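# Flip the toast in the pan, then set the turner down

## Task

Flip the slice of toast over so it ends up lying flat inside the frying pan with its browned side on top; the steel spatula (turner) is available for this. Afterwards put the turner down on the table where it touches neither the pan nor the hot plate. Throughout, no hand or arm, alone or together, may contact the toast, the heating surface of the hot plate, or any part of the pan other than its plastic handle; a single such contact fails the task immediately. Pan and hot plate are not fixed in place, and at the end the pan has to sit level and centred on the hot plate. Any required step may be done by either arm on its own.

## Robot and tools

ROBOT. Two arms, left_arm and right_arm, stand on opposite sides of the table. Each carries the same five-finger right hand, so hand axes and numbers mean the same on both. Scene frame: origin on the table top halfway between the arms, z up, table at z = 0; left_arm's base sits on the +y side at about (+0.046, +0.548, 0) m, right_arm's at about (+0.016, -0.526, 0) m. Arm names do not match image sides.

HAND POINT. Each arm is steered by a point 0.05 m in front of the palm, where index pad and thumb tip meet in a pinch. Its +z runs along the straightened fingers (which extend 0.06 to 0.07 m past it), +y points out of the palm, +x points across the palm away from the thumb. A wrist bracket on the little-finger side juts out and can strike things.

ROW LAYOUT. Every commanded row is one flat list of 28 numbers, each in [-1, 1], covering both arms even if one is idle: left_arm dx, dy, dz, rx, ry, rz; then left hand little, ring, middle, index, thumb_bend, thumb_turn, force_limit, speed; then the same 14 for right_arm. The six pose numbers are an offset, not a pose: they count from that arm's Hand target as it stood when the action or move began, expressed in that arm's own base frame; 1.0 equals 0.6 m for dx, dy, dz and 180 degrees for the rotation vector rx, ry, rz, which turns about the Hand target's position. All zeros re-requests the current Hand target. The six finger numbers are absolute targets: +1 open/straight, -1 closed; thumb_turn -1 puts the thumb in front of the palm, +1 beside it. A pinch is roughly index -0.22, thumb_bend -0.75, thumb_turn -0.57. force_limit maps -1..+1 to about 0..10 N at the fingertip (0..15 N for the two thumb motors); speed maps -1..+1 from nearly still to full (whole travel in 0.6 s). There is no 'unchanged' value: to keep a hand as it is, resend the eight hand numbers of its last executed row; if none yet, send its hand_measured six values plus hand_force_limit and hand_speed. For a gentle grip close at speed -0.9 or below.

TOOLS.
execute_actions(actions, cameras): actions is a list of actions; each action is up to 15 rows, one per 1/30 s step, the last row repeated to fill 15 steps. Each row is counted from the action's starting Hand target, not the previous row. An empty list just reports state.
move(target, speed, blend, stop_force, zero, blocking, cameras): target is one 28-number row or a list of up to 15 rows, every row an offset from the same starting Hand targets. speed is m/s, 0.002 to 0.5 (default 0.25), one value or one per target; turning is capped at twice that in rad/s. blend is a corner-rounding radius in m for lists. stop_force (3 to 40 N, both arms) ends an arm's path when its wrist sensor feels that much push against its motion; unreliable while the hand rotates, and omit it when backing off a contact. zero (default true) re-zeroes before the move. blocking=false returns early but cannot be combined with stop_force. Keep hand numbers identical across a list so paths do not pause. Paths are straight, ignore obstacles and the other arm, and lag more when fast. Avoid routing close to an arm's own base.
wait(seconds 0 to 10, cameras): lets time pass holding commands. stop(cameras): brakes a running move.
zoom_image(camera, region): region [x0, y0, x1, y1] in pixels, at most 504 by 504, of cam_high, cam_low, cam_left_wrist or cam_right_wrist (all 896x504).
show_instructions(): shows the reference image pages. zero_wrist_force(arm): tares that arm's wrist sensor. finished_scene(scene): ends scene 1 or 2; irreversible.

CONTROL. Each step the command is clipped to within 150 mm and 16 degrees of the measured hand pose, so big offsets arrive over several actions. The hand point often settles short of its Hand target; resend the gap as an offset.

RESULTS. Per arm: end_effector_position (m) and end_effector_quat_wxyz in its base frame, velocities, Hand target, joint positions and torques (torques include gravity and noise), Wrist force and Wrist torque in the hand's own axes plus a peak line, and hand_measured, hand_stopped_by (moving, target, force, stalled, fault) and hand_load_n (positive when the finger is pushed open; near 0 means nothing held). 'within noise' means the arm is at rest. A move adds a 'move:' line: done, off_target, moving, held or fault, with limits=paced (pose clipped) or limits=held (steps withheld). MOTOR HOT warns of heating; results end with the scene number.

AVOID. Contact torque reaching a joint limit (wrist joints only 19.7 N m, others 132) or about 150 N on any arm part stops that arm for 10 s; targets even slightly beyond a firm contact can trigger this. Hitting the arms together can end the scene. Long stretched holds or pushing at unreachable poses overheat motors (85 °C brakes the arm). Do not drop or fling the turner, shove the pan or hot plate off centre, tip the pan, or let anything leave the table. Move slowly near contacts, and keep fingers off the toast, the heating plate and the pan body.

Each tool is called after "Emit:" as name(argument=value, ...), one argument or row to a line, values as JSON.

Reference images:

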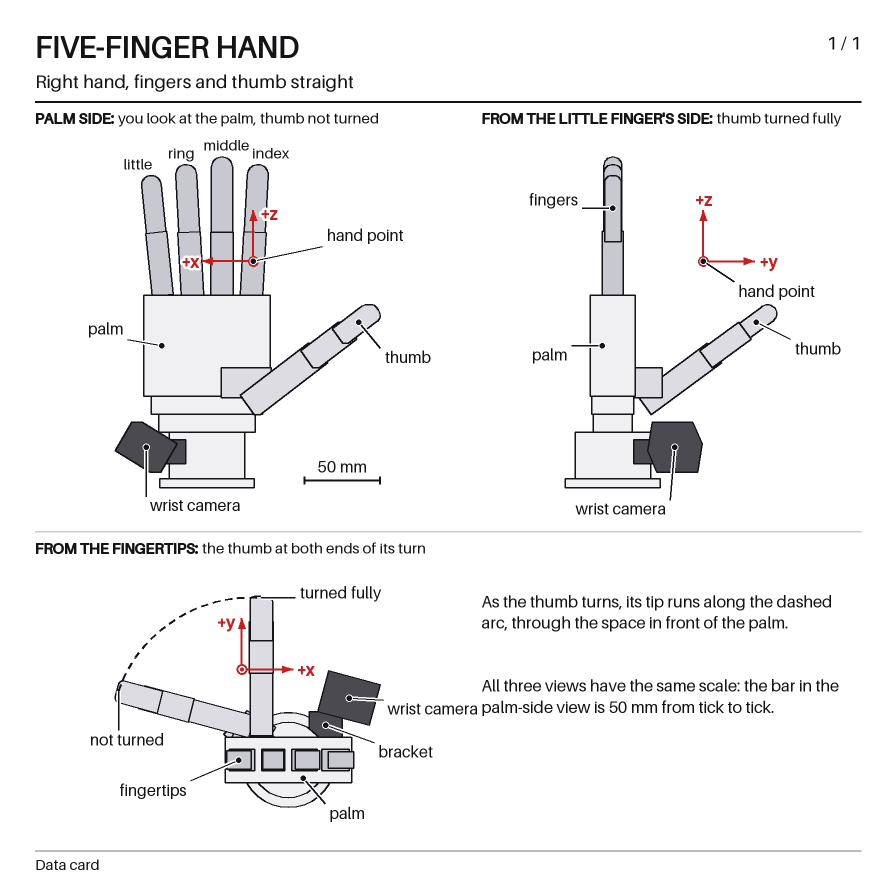

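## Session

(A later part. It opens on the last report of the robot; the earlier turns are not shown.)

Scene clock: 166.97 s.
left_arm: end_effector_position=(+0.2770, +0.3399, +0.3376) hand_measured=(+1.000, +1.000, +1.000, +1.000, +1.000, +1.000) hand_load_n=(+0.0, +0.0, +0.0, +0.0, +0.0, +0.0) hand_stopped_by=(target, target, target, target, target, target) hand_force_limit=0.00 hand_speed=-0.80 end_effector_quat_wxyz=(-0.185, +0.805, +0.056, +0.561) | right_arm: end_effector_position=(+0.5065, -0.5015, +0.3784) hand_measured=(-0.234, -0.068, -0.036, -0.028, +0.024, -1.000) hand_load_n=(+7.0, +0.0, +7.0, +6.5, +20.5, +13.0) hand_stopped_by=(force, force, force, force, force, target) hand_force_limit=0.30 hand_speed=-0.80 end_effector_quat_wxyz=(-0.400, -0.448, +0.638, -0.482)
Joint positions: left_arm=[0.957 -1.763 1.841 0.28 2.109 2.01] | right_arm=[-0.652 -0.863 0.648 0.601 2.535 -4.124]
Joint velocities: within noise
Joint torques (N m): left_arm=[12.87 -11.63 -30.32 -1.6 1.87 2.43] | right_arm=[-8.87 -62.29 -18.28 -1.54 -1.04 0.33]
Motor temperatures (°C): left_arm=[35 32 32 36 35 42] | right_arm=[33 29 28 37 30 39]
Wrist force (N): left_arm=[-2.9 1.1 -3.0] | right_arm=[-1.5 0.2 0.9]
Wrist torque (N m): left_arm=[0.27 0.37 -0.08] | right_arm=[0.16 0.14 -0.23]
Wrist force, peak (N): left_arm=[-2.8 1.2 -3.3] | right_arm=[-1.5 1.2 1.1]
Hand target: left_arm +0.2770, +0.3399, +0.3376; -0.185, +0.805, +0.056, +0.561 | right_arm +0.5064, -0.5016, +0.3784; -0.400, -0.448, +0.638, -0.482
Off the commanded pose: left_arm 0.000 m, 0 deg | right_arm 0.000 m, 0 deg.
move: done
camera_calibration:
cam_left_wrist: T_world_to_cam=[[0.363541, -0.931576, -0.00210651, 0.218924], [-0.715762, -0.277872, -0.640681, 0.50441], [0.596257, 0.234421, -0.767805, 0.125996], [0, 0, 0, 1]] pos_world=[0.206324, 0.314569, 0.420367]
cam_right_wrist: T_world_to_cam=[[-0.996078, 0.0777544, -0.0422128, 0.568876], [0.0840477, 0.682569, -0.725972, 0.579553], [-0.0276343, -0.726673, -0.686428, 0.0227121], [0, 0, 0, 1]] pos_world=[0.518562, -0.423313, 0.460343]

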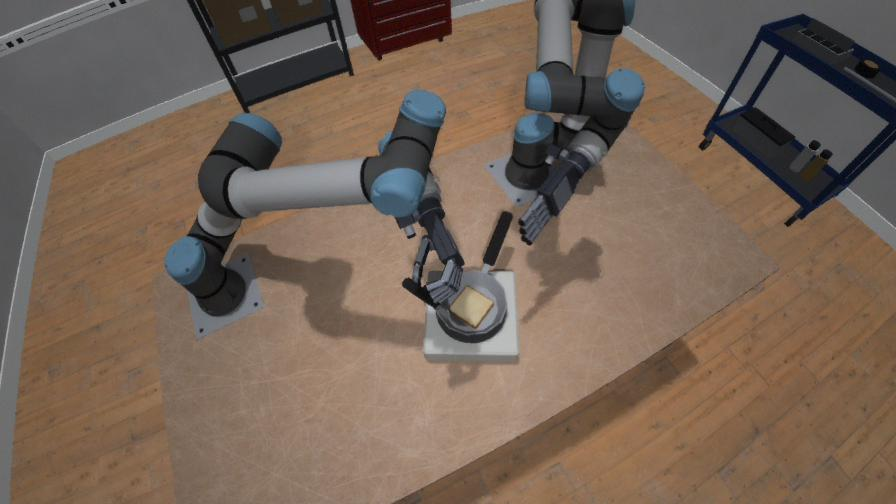

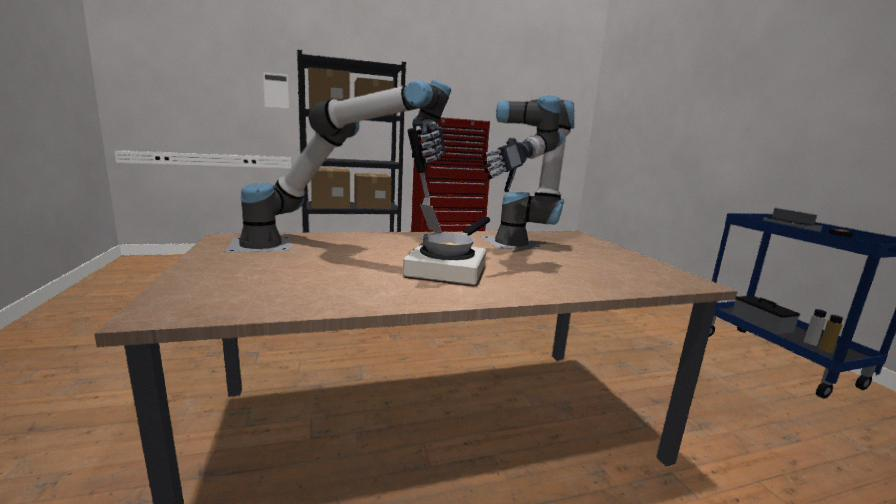

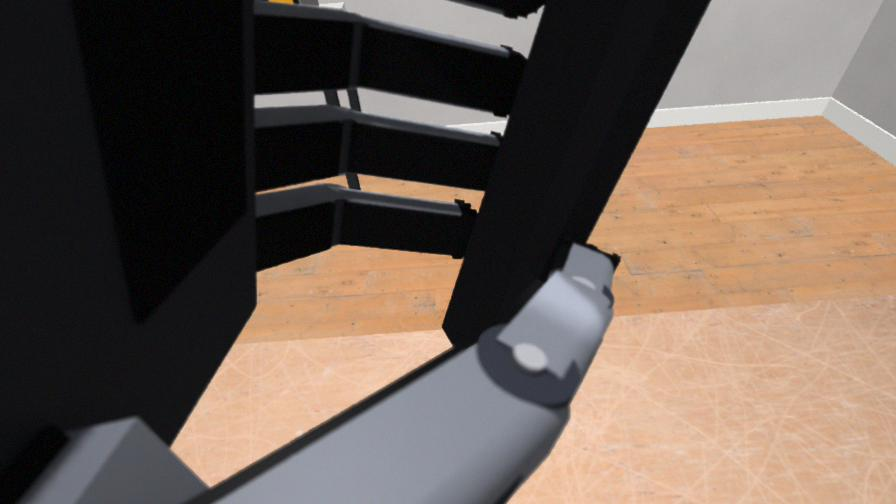

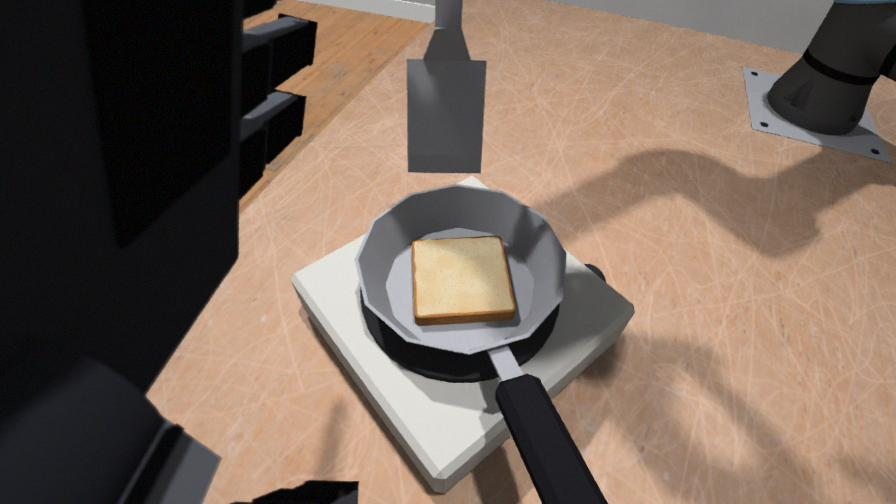

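Emit:
move(
  target=[0,0,0,0,0,0,1,1,1,1,1,1,0,-0.8, -0.04,-0.0098,-0.124,0.0091,-0.0262,0,-0.45,-0.45,-0.45,-0.45,-0.75,-1,0.3,-0.8],
  speed=0.05,
  cameras=["cam_low","cam_right_wrist"],
)

Emit:
zoom_image(
  camera="cam_right_wrist",
  region=[350, 100, 590, 350],
)

Emit:
zoom_image(
  camera="cam_low",
  region=[400, 180, 490, 270],
)

Scene clock: 177.33 s.
left_arm: end_effector_position=(+0.2770, +0.3399, +0.3376) hand_measured=(+1.000, +1.000, +1.000, +1.000, +1.000, +1.000) hand_load_n=(+0.0, -0.5, +0.0, +0.0, +0.0, +0.0) hand_stopped_by=(target, target, target, target, target, target) hand_force_limit=0.00 hand_speed=-0.80 end_effector_quat_wxyz=(-0.185, +0.805, +0.056, +0.561) | right_arm: end_effector_position=(+0.4824, -0.5075, +0.3041) hand_measured=(-0.234, -0.068, -0.036, -0.028, +0.024, -1.000) hand_load_n=(+0.0, +4.0, +12.5, +3.0, +16.5, +3.5) hand_stopped_by=(force, force, force, force, force, target) hand_force_limit=0.30 hand_speed=-0.80 end_effector_quat_wxyz=(-0.367, -0.433, +0.661, -0.491)
Joint positions: left_arm=[0.957 -1.763 1.841 0.28 2.109 2.01] | right_arm=[-0.697 -0.961 0.974 0.394 2.465 -4.04]
Joint velocities: within noise
Joint torques (N m): left_arm=[10.73 -12.47 -37.88 -1.63 1.58 2.36] | right_arm=[9.27 -48.49 -36.53 1.67 2.65 -1.55]
Motor temperatures (°C): left_arm=[35 32 32 36 35 42] | right_arm=[33 29 28 37 30 39]
Wrist force (N): left_arm=[-2.5 1.2 -2.5] | right_arm=[-2.1 -0.4 0.7]
Wrist torque (N m): left_arm=[0.25 0.31 -0.06] | right_arm=[0.17 0.13 -0.13]
Wrist force, peak (N): left_arm=[-3.0 1.1 -3.1] | right_arm=[-2.2 -0.1 0.7]
Hand target: left_arm +0.2770, +0.3399, +0.3376; -0.185, +0.805, +0.056, +0.561 | right_arm +0.4824, -0.5075, +0.3040; -0.367, -0.433, +0.661, -0.491
Off the commanded pose: left_arm 0.000 m, 0 deg | right_arm 0.000 m, 0 deg.
move: done
camera_calibration:
cam_right_wrist: T_world_to_cam=[[-0.989306, 0.0801257, -0.121871, 0.564359], [0.14277, 0.702857, -0.696857, 0.50484], [0.0298219, -0.706804, -0.70678, -0.0447789], [0, 0, 0, 1]] pos_world=[0.487583, -0.4317, 0.388932]
Images, in order (width x height): cam_low 896x504, cam_right_wrist 896x504.

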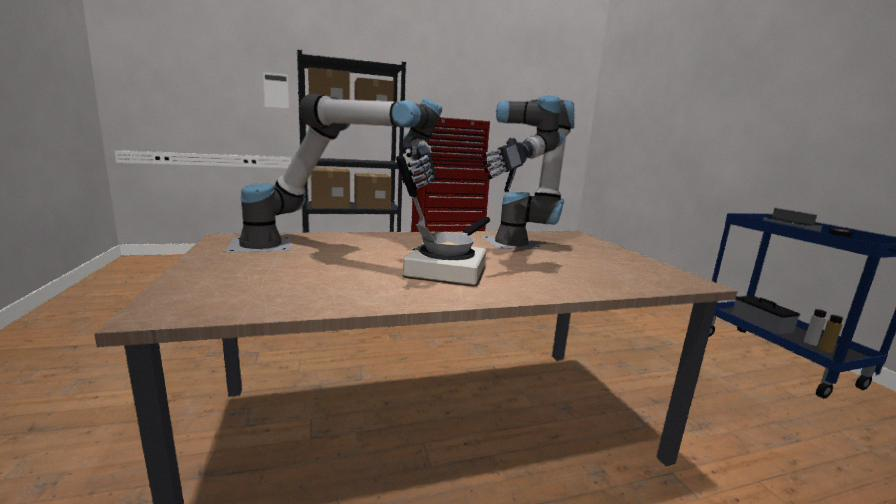

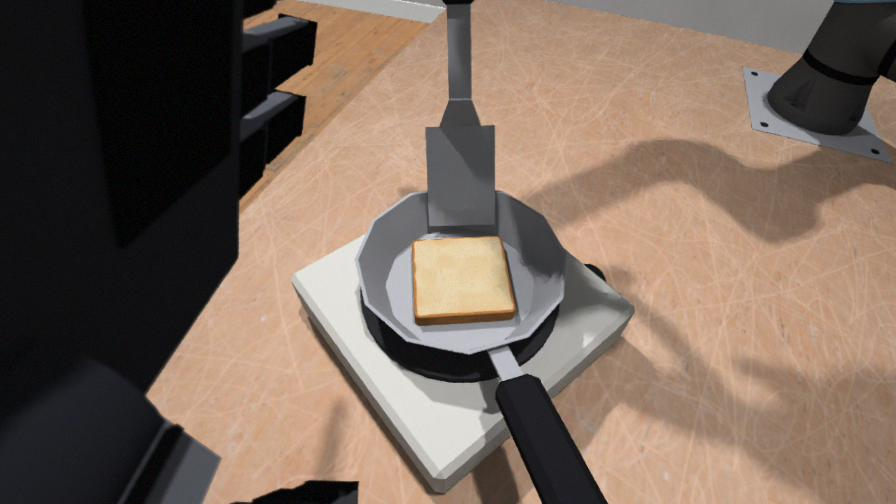

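Scaled by 2.016 from the camera's 896x504 image, which has a finer 1280x720 frame.

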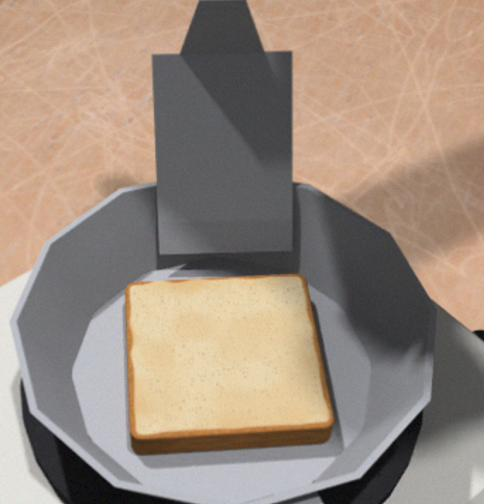

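Scaled by 5.600 from the camera's 896x504 image, which has a finer 1280x720 frame.

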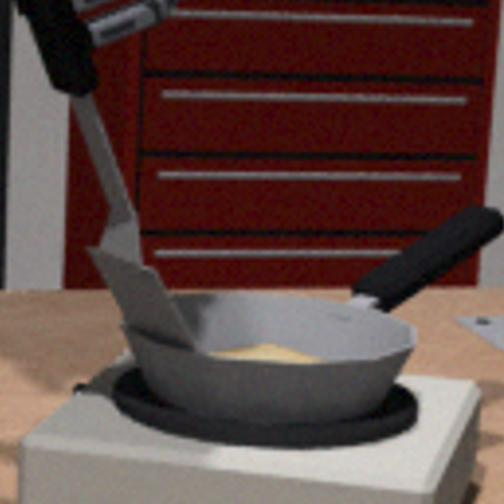

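Emit:
move(
  target=[0,0,0,0,0,0,1,1,1,1,1,1,0,-0.8, 0.0098,-0.0218,0.01,0,0,0,-0.5,-0.5,-0.5,-0.5,-0.75,-1,0.4,-0.85],
  speed=0.05,
  cameras=["cam_right_wrist"],
)

Emit:
zoom_image(
  camera="cam_right_wrist",
  region=[350, 100, 590, 350],
)

Emit:
zoom_image(
  camera="cam_low",
  region=[390, 130, 490, 270],
)

Scene clock: 184.53 s.
left_arm: end_effector_position=(+0.2770, +0.3399, +0.3376) hand_measured=(+1.000, +1.000, +1.000, +1.000, +1.000, +1.000) hand_load_n=(+0.0, +0.0, +0.0, +0.0, +0.0, +0.0) hand_stopped_by=(target, target, target, target, target, target) hand_force_limit=0.00 hand_speed=-0.80 end_effector_quat_wxyz=(-0.185, +0.805, +0.056, +0.561) | right_arm: end_effector_position=(+0.4883, -0.5206, +0.3100) hand_measured=(-0.500, -0.074, -0.036, -0.042, +0.024, -1.000) hand_load_n=(+0.0, +5.5, +8.0, +9.5, +21.0, +3.0) hand_stopped_by=(target, force, force, force, force, target) hand_force_limit=0.40 hand_speed=-0.85 end_effector_quat_wxyz=(-0.367, -0.433, +0.661, -0.491)
Joint positions: left_arm=[0.957 -1.763 1.841 0.28 2.109 2.01] | right_arm=[-0.708 -0.928 0.905 0.425 2.456 -4.046]
Joint velocities: within noise
Joint torques (N m): left_arm=[11.7 -11.29 -38.28 -1.73 1.98 2.48] | right_arm=[9.52 -61.76 -18.4 -1.59 2.64 1.67]
Motor temperatures (°C): left_arm=[35 32 32 36 35 42] | right_arm=[33 29 28 37 30 39]
Wrist force (N): left_arm=[-2.5 1.2 -3.1] | right_arm=[-1.9 0.6 0.8]
Wrist torque (N m): left_arm=[0.30 0.31 -0.05] | right_arm=[0.26 0.21 -0.20]
Wrist force, peak (N): left_arm=[-3.1 1.1 -2.9] | right_arm=[-2.2 0.1 1.4]
Hand target: left_arm +0.2770, +0.3399, +0.3376; -0.185, +0.805, +0.056, +0.561 | right_arm +0.4883, -0.5206, +0.3100; -0.367, -0.433, +0.661, -0.491
Off the commanded pose: left_arm 0.000 m, 0 deg | right_arm 0.000 m, 0 deg.
move: done
camera_calibration:
cam_right_wrist: T_world_to_cam=[[-0.989328, 0.0801105, -0.121703, 0.57195], [0.14264, 0.702887, -0.696852, 0.51736], [0.029718, -0.706775, -0.706813, -0.0498855], [0, 0, 0, 1]] pos_world=[0.493532, -0.444723, 0.394871]
Images, in order (width x height): cam_right_wrist 896x504.

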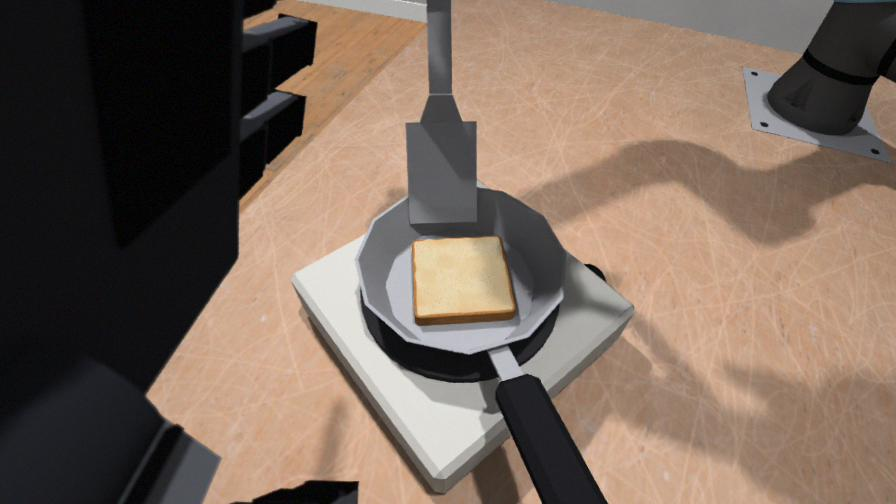

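Scaled by 2.016 from the camera's 896x504 image, which has a finer 1280x720 frame.

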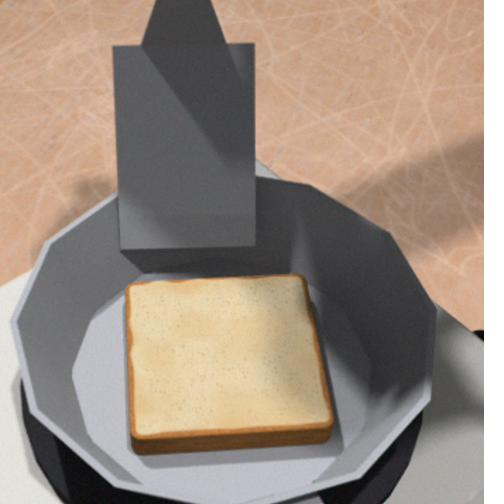

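This scene's latest camera images include none from cam_low. They are from: cam_right_wrist. cam_low's image comes with the result of a call that names it in "cameras".

Emit:
move(
  target=[0,0,0,0,0,0,1,1,1,1,1,1,0,-0.8, -0.0068,0.0197,0,0,0,0,-0.5,-0.5,-0.5,-0.5,-0.75,-1,0.4,-0.85],
  speed=0.05,
  cameras=[],
)

Emit:
move(
  target=[0,0,0,0,0,0,1,1,1,1,1,1,0,-0.8, 0,0,-0.06,0,0,0,-0.5,-0.5,-0.5,-0.5,-0.75,-1,0.4,-0.85],
  speed=0.01,
  stop_force=3,
)

Emit:
zoom_image(
  camera="cam_right_wrist",
  region=[350, 100, 590, 350],
)

Emit:
zoom_image(
  camera="cam_low",
  region=[390, 130, 490, 270],
)

Scene clock: 190.20 s.
left_arm: end_effector_position=(+0.2770, +0.3399, +0.3376) hand_measured=(+1.000, +1.000, +1.000, +1.000, +1.000, +1.000) hand_load_n=(+0.0, +0.0, +0.0, +0.0, +0.0, +0.0) hand_stopped_by=(target, target, target, target, target, target) hand_force_limit=0.00 hand_speed=-0.80 end_effector_quat_wxyz=(-0.185, +0.805, +0.056, +0.561) | right_arm: end_effector_position=(+0.4842, -0.5086, +0.3100) hand_measured=(-0.500, -0.074, -0.036, -0.042, +0.024, -1.000) hand_load_n=(+0.0, +5.5, +8.0, +9.5, +21.0, +3.0) hand_stopped_by=(target, force, force, force, force, target) hand_force_limit=0.40 hand_speed=-0.85 end_effector_quat_wxyz=(-0.367, -0.433, +0.661, -0.491) end_effector_velocity=(+0.000, -0.002, +0.001) end_effector_angular_velocity=(-0.002, -0.002, -0.002)
Joint positions: left_arm=[0.957 -1.763 1.841 0.28 2.109 2.01] | right_arm=[-0.697 -0.954 0.949 0.413 2.466 -4.039]
Joint velocities: left_arm=[within noise] | right_arm=[-0.002 0.002 -0.006 0.001 0 0]
Joint torques (N m): left_arm=[11.96 -11.57 -37.01 -1.63 1.79 2.63] | right_arm=[-3.47 -48.06 -39.03 0.21 -0.31 -0.79]
Motor temperatures (°C): left_arm=[35 32 32 36 35 42] | right_arm=[33 29 28 37 30 39]
Wrist force (N): left_arm=[-2.8 1.1 -2.8] | right_arm=[-1.8 0.5 1.5]
Wrist torque (N m): left_arm=[0.25 0.36 -0.07] | right_arm=[0.21 0.17 -0.23]
Wrist force, peak (N): left_arm=[-2.9 1.2 -3.0] | right_arm=[-2.0 0.8 1.3]
Hand target: left_arm +0.2770, +0.3399, +0.3376; -0.185, +0.805, +0.056, +0.561 | right_arm +0.4842, -0.5087, +0.3100; -0.367, -0.433, +0.661, -0.491
Off the commanded pose: left_arm 0.000 m, 0 deg | right_arm 0.000 m, 0 deg.
move: done
No camera images: "cameras" was empty.

Scene clock: 193.43 s.
left_arm: end_effector_position=(+0.2770, +0.3399, +0.3376) hand_measured=(+1.000, +1.000, +1.000, +1.000, +1.000, +1.000) hand_load_n=(+0.0, +0.0, +0.0, +0.0, +0.0, +0.0) hand_stopped_by=(target, target, target, target, target, target) hand_force_limit=0.00 hand_speed=-0.80 end_effector_quat_wxyz=(-0.185, +0.805, +0.056, +0.561) | right_arm: end_effector_position=(+0.4842, -0.5087, +0.2878) hand_measured=(-0.500, -0.074, -0.036, -0.042, +0.024, -1.000) hand_load_n=(+0.0, +6.5, +8.0, +6.5, +21.0, +1.5) hand_stopped_by=(target, force, force, force, force, target) hand_force_limit=0.40 hand_speed=-0.85 end_effector_quat_wxyz=(-0.367, -0.433, +0.661, -0.491)
Joint positions: left_arm=[0.957 -1.763 1.841 0.28 2.109 2.01] | right_arm=[-0.697 -0.953 1.002 0.358 2.465 -4.039]
Joint velocities: within noise
Joint torques (N m): left_arm=[12.61 -11.84 -37.49 -1.66 1.83 2.4] | right_arm=[-1.49 -55.75 -36.93 1.23 -0.36 -1.12]
Motor temperatures (°C): left_arm=[35 32 32 36 35 42] | right_arm=[33 29 28 37 30 39]
Wrist force (N): left_arm=[-2.8 0.9 -3.1] | right_arm=[-1.4 -0.1 0.2]
Wrist torque (N m): left_arm=[0.25 0.37 -0.08] | right_arm=[0.27 0.03 -0.04]
Wrist force, peak (N): left_arm=[-3.2 1.1 -2.8] | right_arm=[3.3 0.3 0.0]
Hand target: left_arm +0.2770, +0.3399, +0.3376; -0.185, +0.805, +0.056, +0.561 | right_arm +0.4842, -0.5087, +0.2878; -0.367, -0.433, +0.661, -0.491 (not the last commanded pose)
Off the commanded pose: left_arm 0.000 m, 0 deg | right_arm 0.014 m, 0 deg.
move: contact (right_arm)
camera_calibration:
cam_left_wrist: T_world_to_cam=[[0.363541, -0.931576, -0.00210891, 0.218925], [-0.71576, -0.27787, -0.640684, 0.504412], [0.596259, 0.234424, -0.767802, 0.125995], [0, 0, 0, 1]] pos_world=[0.206324, 0.31457, 0.420369]
cam_right_wrist: T_world_to_cam=[[-0.989329, 0.0801366, -0.121682, 0.564273], [0.142643, 0.702904, -0.696834, 0.494206], [0.029689, -0.706756, -0.706835, -0.0570416], [0, 0, 0, 1]] pos_world=[0.48945, -0.432913, 0.372723]

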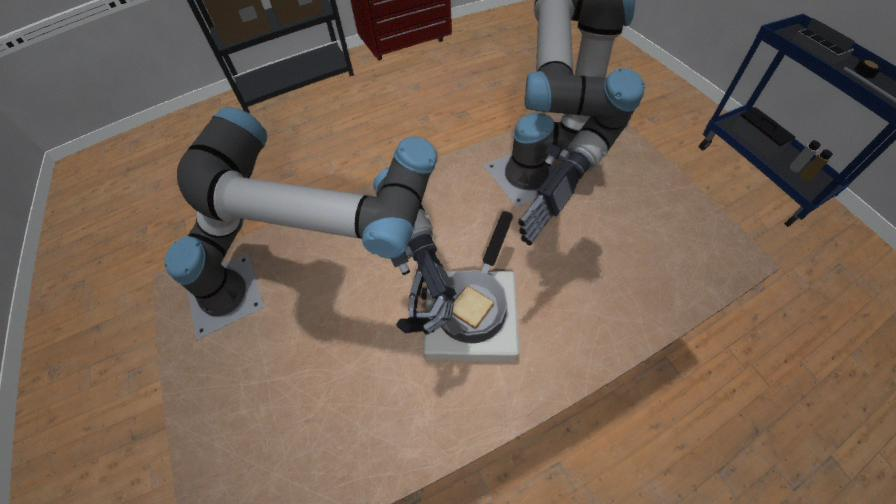

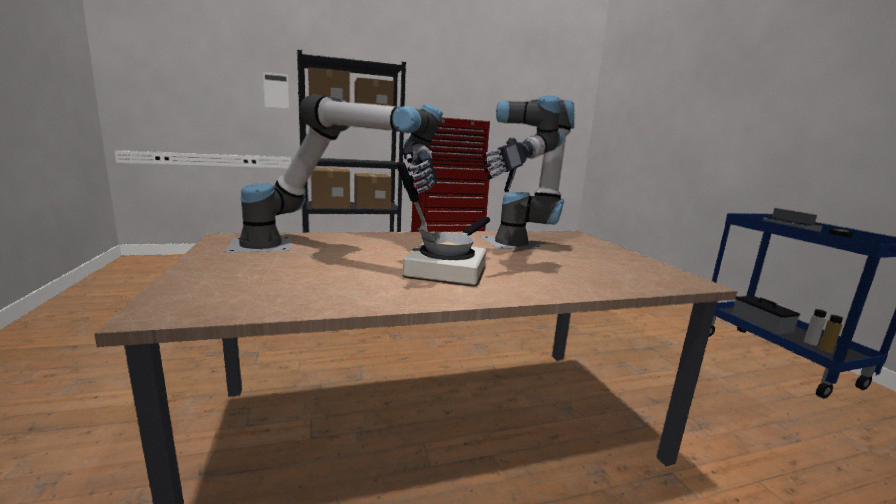

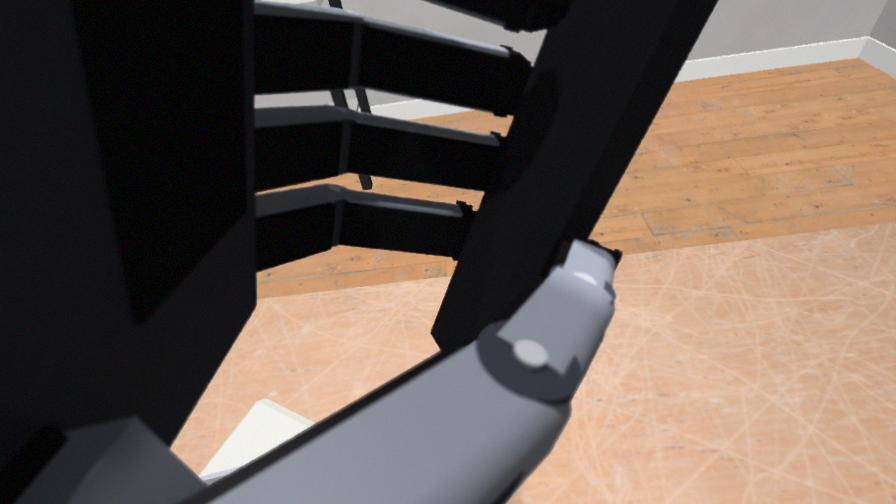

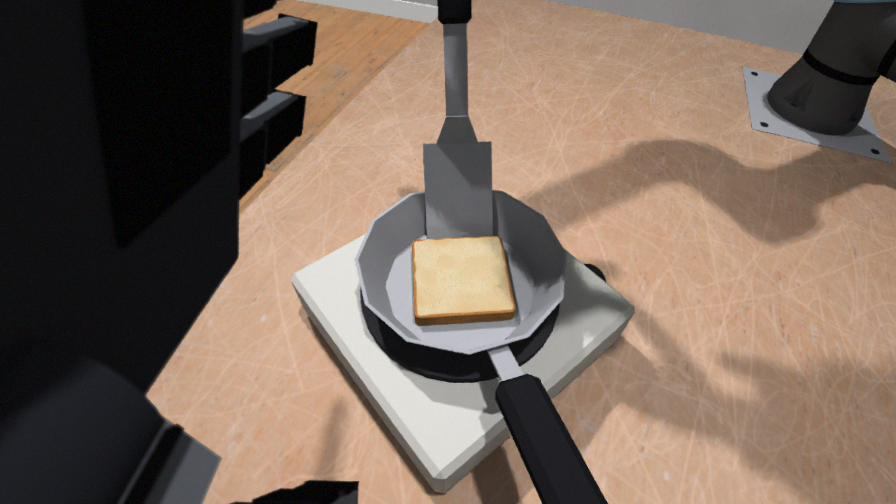

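Scaled by 2.016 from the camera's 896x504 image, which has a finer 1280x720 frame.

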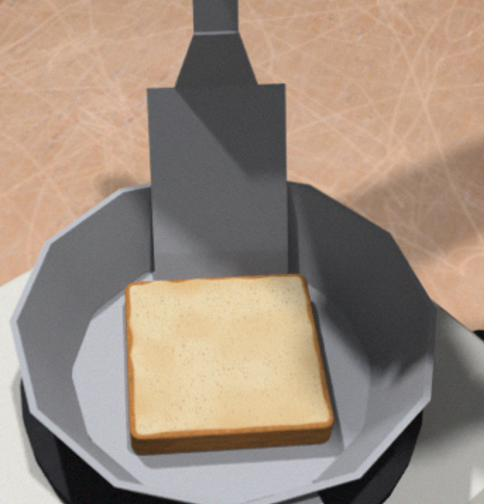

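Scaled by 3.600 from the camera's 896x504 image, which has a finer 1280x720 frame.

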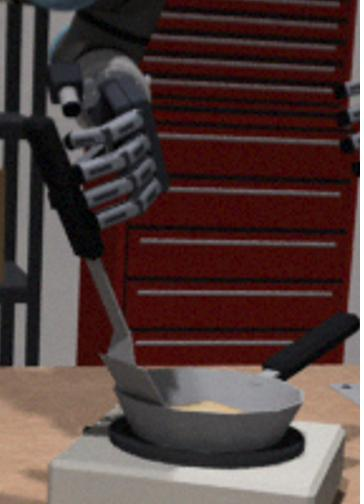

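Emit:
move(
  target=[0,0,0,0,0,0,1,1,1,1,1,1,0,-0.8, 0.0315,0.011,0,0,0,0,-0.5,-0.5,-0.5,-0.5,-0.75,-1,0.4,-0.85],
  speed=0.01,
  stop_force=5,
  cameras=["cam_low","cam_right_wrist"],
)

Emit:
zoom_image(
  camera="cam_right_wrist",
  region=[350, 100, 590, 350],
)

Emit:
zoom_image(
  camera="cam_low",
  region=[400, 180, 490, 270],
)

Scene clock: 197.70 s.
left_arm: end_effector_position=(+0.2770, +0.3399, +0.3376) hand_measured=(+1.000, +1.000, +1.000, +1.000, +1.000, +1.000) hand_load_n=(+0.0, +0.0, +0.0, +0.0, +0.0, +0.0) hand_stopped_by=(target, target, target, target, target, target) hand_force_limit=0.00 hand_speed=-0.80 end_effector_quat_wxyz=(-0.185, +0.805, +0.056, +0.561) | right_arm: end_effector_position=(+0.5031, -0.5021, +0.2878) hand_measured=(-0.500, -0.074, -0.036, -0.042, +0.024, -1.000) hand_load_n=(+0.0, +4.0, +8.0, +8.5, +21.0, +2.0) hand_stopped_by=(target, force, force, force, force, target) hand_force_limit=0.40 hand_speed=-0.85 end_effector_quat_wxyz=(-0.367, -0.433, +0.661, -0.491)
Joint positions: left_arm=[0.957 -1.763 1.841 0.28 2.109 2.01] | right_arm=[-0.669 -0.908 0.931 0.4 2.491 -4.021]
Joint velocities: within noise
Joint torques (N m): left_arm=[11.07 -12.46 -37.63 -1.95 1.59 2.32] | right_arm=[-5.4 -58.12 -15.9 -1.68 -1.45 -0.98]
Motor temperatures (°C): left_arm=[35 32 32 36 35 42] | right_arm=[33 29 28 37 30 39]
Wrist force (N): left_arm=[-2.9 1.1 -2.6] | right_arm=[4.8 0.5 0.0]
Wrist torque (N m): left_arm=[0.24 0.36 -0.08] | right_arm=[0.24 0.23 -0.11]
Wrist force, peak (N): left_arm=[-3.0 1.0 -3.2] | right_arm=[5.4 0.8 0.1]
Hand target: left_arm +0.2770, +0.3399, +0.3376; -0.185, +0.805, +0.056, +0.561 | right_arm +0.5031, -0.5021, +0.2878; -0.367, -0.433, +0.661, -0.491
Off the commanded pose: left_arm 0.000 m, 0 deg | right_arm 0.000 m, 0 deg.
move: done
camera_calibration:
cam_right_wrist: T_world_to_cam=[[-0.989322, 0.0801078, -0.121759, 0.582471], [0.142677, 0.702902, -0.69683, 0.486831], [0.0297629, -0.706761, -0.706826, -0.0529647], [0, 0, 0, 1]] pos_world=[0.508368, -0.426288, 0.372722]
Images, in order (width x height): cam_low 896x504, cam_right_wrist 896x504.

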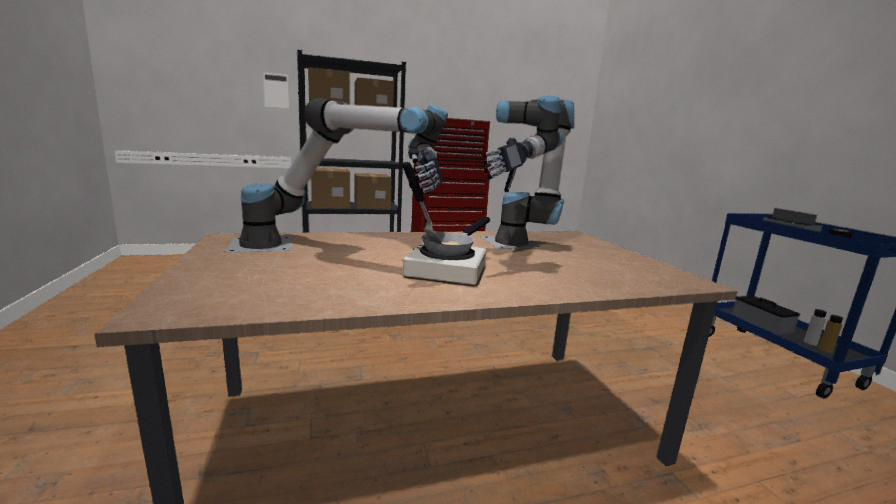

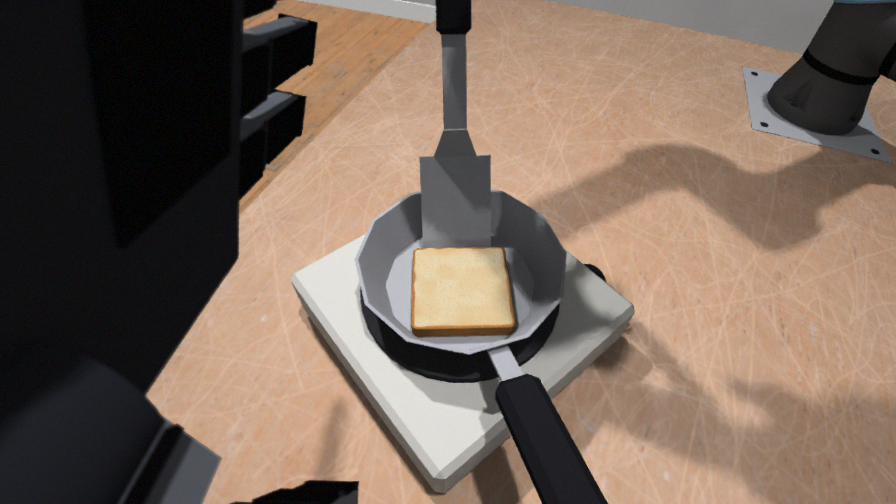

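Scaled by 2.016 from the camera's 896x504 image, which has a finer 1280x720 frame.

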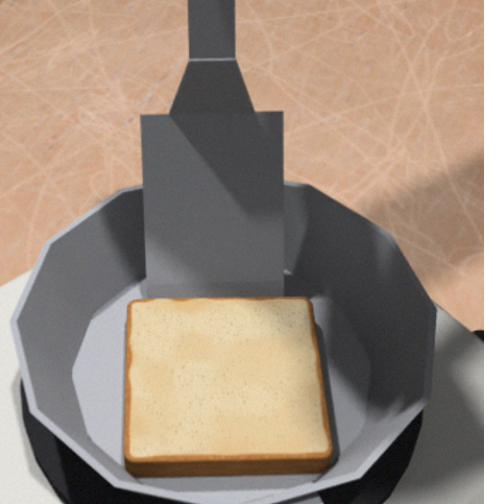

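Scaled by 5.600 from the camera's 896x504 image, which has a finer 1280x720 frame.

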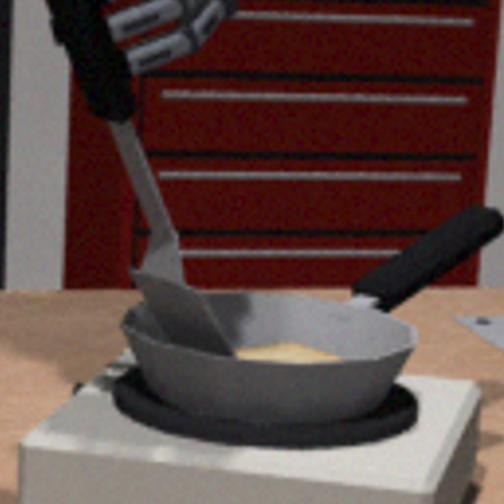

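Emit:
move(
  target=[0,0,0,0,0,0,1,1,1,1,1,1,0,-0.8, 0.0315,0.011,0.0015,0,0,0,-0.5,-0.5,-0.5,-0.5,-0.75,-1,0.4,-0.85],
  speed=0.01,
  stop_force=6,
  cameras=["cam_low","cam_right_wrist"],
)

Emit:
zoom_image(
  camera="cam_right_wrist",
  region=[350, 100, 590, 350],
)

Emit:
zoom_image(
  camera="cam_low",
  region=[400, 180, 490, 270],
)

Scene clock: 201.90 s.
left_arm: end_effector_position=(+0.2770, +0.3399, +0.3376) hand_measured=(+1.000, +1.000, +1.000, +1.000, +1.000, +1.000) hand_load_n=(+0.0, +0.0, +0.0, +0.0, +0.0, +0.0) hand_stopped_by=(target, target, target, target, target, target) hand_force_limit=0.00 hand_speed=-0.80 end_effector_quat_wxyz=(-0.185, +0.805, +0.056, +0.561) | right_arm: end_effector_position=(+0.5220, -0.4955, +0.2887) hand_measured=(-0.500, -0.074, -0.036, -0.042, +0.024, -1.000) hand_load_n=(+0.0, +4.5, +8.0, +9.5, +21.0, +2.5) hand_stopped_by=(target, force, force, force, force, target) hand_force_limit=0.40 hand_speed=-0.85 end_effector_quat_wxyz=(-0.367, -0.433, +0.661, -0.491)
Joint positions: left_arm=[0.957 -1.763 1.841 0.28 2.109 2.01] | right_arm=[-0.642 -0.86 0.848 0.449 2.516 -4.002]
Joint velocities: within noise
Joint torques (N m): left_arm=[11.96 -11.36 -37.72 -1.49 1.59 2.4] | right_arm=[-5.66 -59.95 -16.67 -1.35 -1.32 -1.1]
Motor temperatures (°C): left_arm=[35 32 32 36 35 42] | right_arm=[33 29 28 37 30 39]
Wrist force (N): left_arm=[-2.7 0.9 -3.0] | right_arm=[3.5 0.7 0.1]
Wrist torque (N m): left_arm=[0.25 0.35 -0.07] | right_arm=[0.26 0.15 -0.06]
Wrist force, peak (N): left_arm=[-2.9 1.3 -3.2] | right_arm=[13.8 2.3 -0.7]
Hand target: left_arm +0.2770, +0.3399, +0.3376; -0.185, +0.805, +0.056, +0.561 | right_arm +0.5220, -0.4955, +0.2887; -0.367, -0.433, +0.661, -0.491
Off the commanded pose: left_arm 0.000 m, 0 deg | right_arm 0.000 m, 0 deg.
move: done
camera_calibration:
cam_right_wrist: T_world_to_cam=[[-0.989324, 0.0801044, -0.121745, 0.600745], [0.142665, 0.702902, -0.696832, 0.480129], [0.0297556, -0.706762, -0.706826, -0.0482212], [0, 0, 0, 1]] pos_world=[0.527269, -0.419687, 0.373623]
Images, in order (width x height): cam_low 896x504, cam_right_wrist 896x504.

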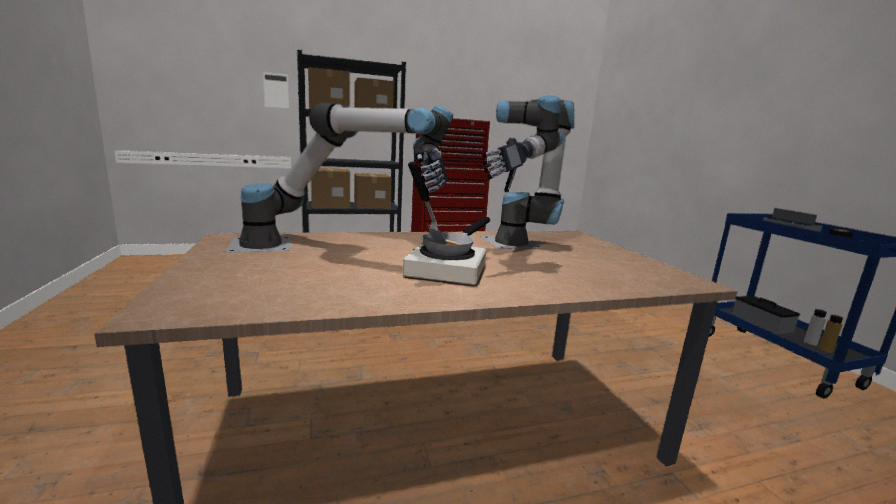

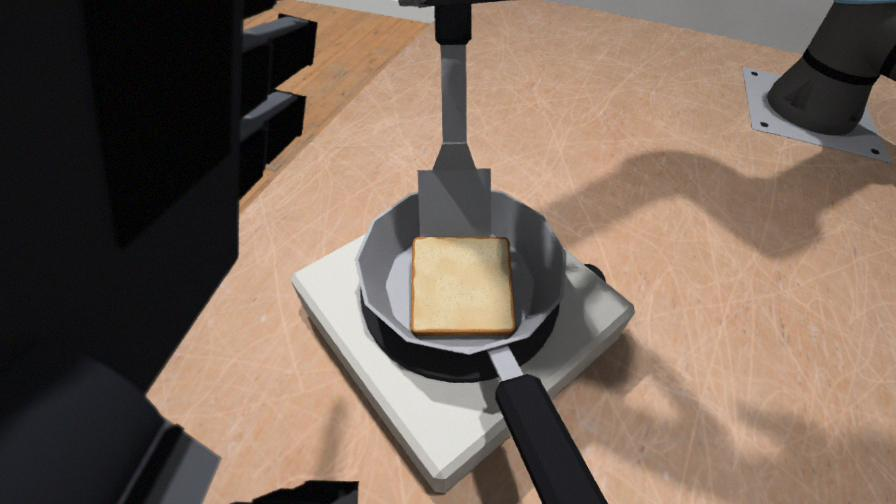

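Scaled by 2.016 from the camera's 896x504 image, which has a finer 1280x720 frame.

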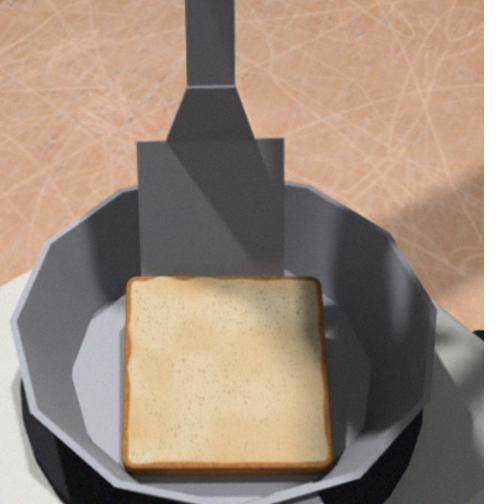

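Scaled by 5.600 from the camera's 896x504 image, which has a finer 1280x720 frame.

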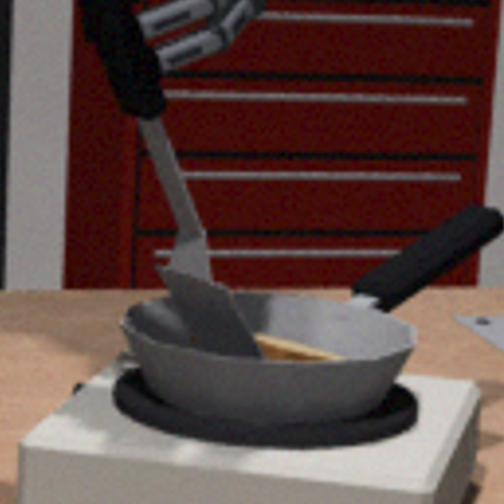

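Emit:
move(
  target=[0,0,0,0,0,0,1,1,1,1,1,1,0,-0.8, 0.0315,0.011,0.001,0,0,0,-0.5,-0.5,-0.5,-0.5,-0.75,-1,0.4,-0.85],
  speed=0.012,
  stop_force=8,
  cameras=["cam_low","cam_right_wrist"],
)

Emit:
zoom_image(
  camera="cam_right_wrist",
  region=[350, 100, 590, 350],
)

Emit:
zoom_image(
  camera="cam_low",
  region=[400, 180, 490, 270],
)

Scene clock: 207.07 s.
left_arm: end_effector_position=(+0.2770, +0.3399, +0.3376) hand_measured=(+1.000, +1.000, +1.000, +1.000, +1.000, +1.000) hand_load_n=(+0.0, +0.0, +0.0, +0.0, +0.0, +0.0) hand_stopped_by=(target, target, target, target, target, target) hand_force_limit=0.00 hand_speed=-0.80 end_effector_quat_wxyz=(-0.185, +0.805, +0.056, +0.561) | right_arm: end_effector_position=(+0.5409, -0.4889, +0.2893) hand_measured=(-0.500, -0.074, -0.036, -0.042, +0.024, -1.000) hand_load_n=(+0.0, +4.0, +8.5, +9.5, +20.5, +2.5) hand_stopped_by=(target, force, force, force, force, target) hand_force_limit=0.40 hand_speed=-0.85 end_effector_quat_wxyz=(-0.367, -0.433, +0.661, -0.491)
Joint positions: left_arm=[0.957 -1.763 1.841 0.28 2.109 2.01] | right_arm=[-0.616 -0.807 0.756 0.503 2.539 -3.983]
Joint velocities: within noise
Joint torques (N m): left_arm=[11.31 -12.37 -37.41 -1.65 1.77 2.62] | right_arm=[-6.77 -63.77 -15.59 -1.48 -1 -1.4]
Motor temperatures (°C): left_arm=[35 32 32 36 35 42] | right_arm=[33 29 28 37 30 39]
Wrist force (N): left_arm=[-2.6 1.2 -2.7] | right_arm=[1.4 0.4 0.7]
Wrist torque (N m): left_arm=[0.27 0.32 -0.05] | right_arm=[0.19 0.16 -0.14]
Wrist force, peak (N): left_arm=[-3.1 1.1 -3.0] | right_arm=[3.8 0.7 -0.1]
Hand target: left_arm +0.2770, +0.3399, +0.3376; -0.185, +0.805, +0.056, +0.561 | right_arm +0.5409, -0.4889, +0.2893; -0.367, -0.433, +0.661, -0.491
Off the commanded pose: left_arm 0.000 m, 0 deg | right_arm 0.000 m, 0 deg.
move: done
camera_calibration:
cam_right_wrist: T_world_to_cam=[[-0.989327, 0.0800967, -0.121725, 0.61898], [0.142645, 0.702904, -0.696835, 0.473223], [0.0297471, -0.706761, -0.706827, -0.0436875], [0, 0, 0, 1]] pos_world=[0.54617, -0.413085, 0.374225]
Images, in order (width x height): cam_low 896x504, cam_right_wrist 896x504.

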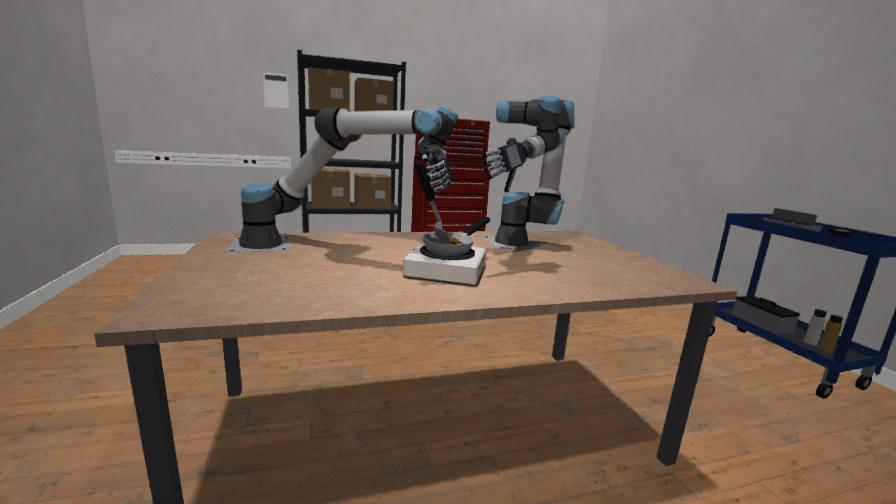

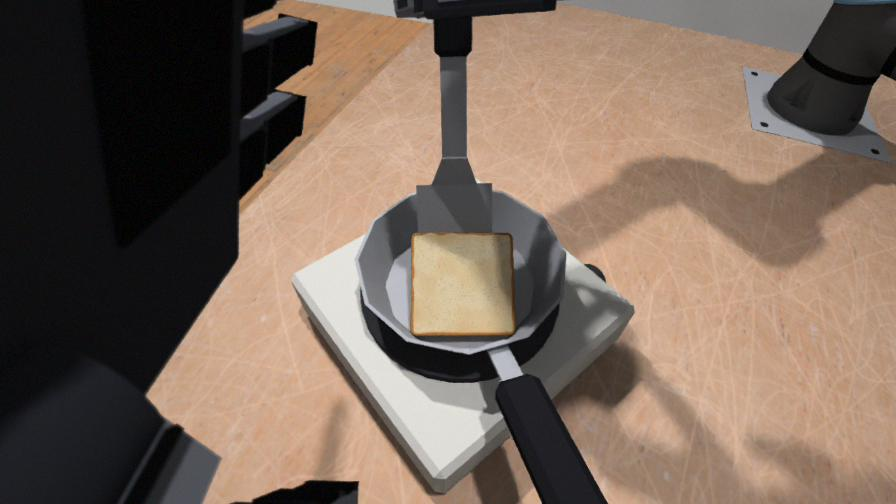

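Scaled by 2.016 from the camera's 896x504 image, which has a finer 1280x720 frame.

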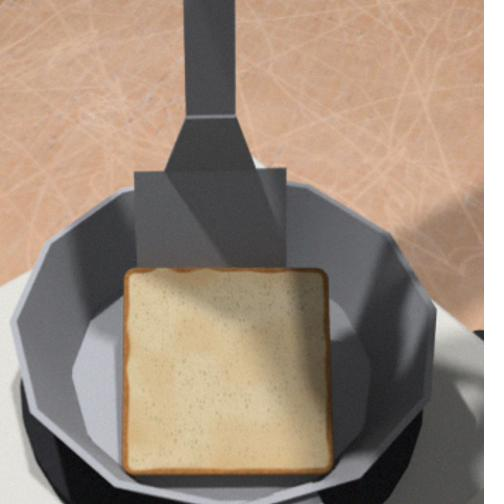

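Scaled by 5.600 from the camera's 896x504 image, which has a finer 1280x720 frame.

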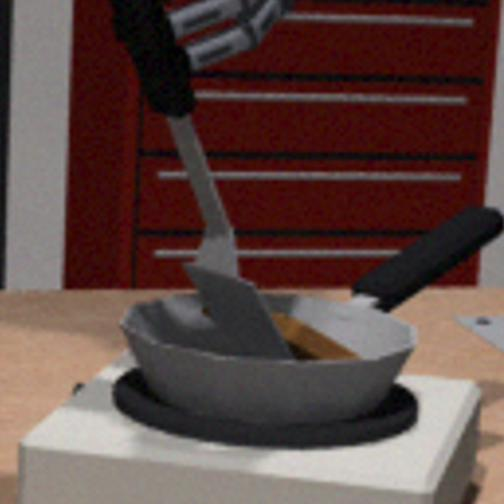

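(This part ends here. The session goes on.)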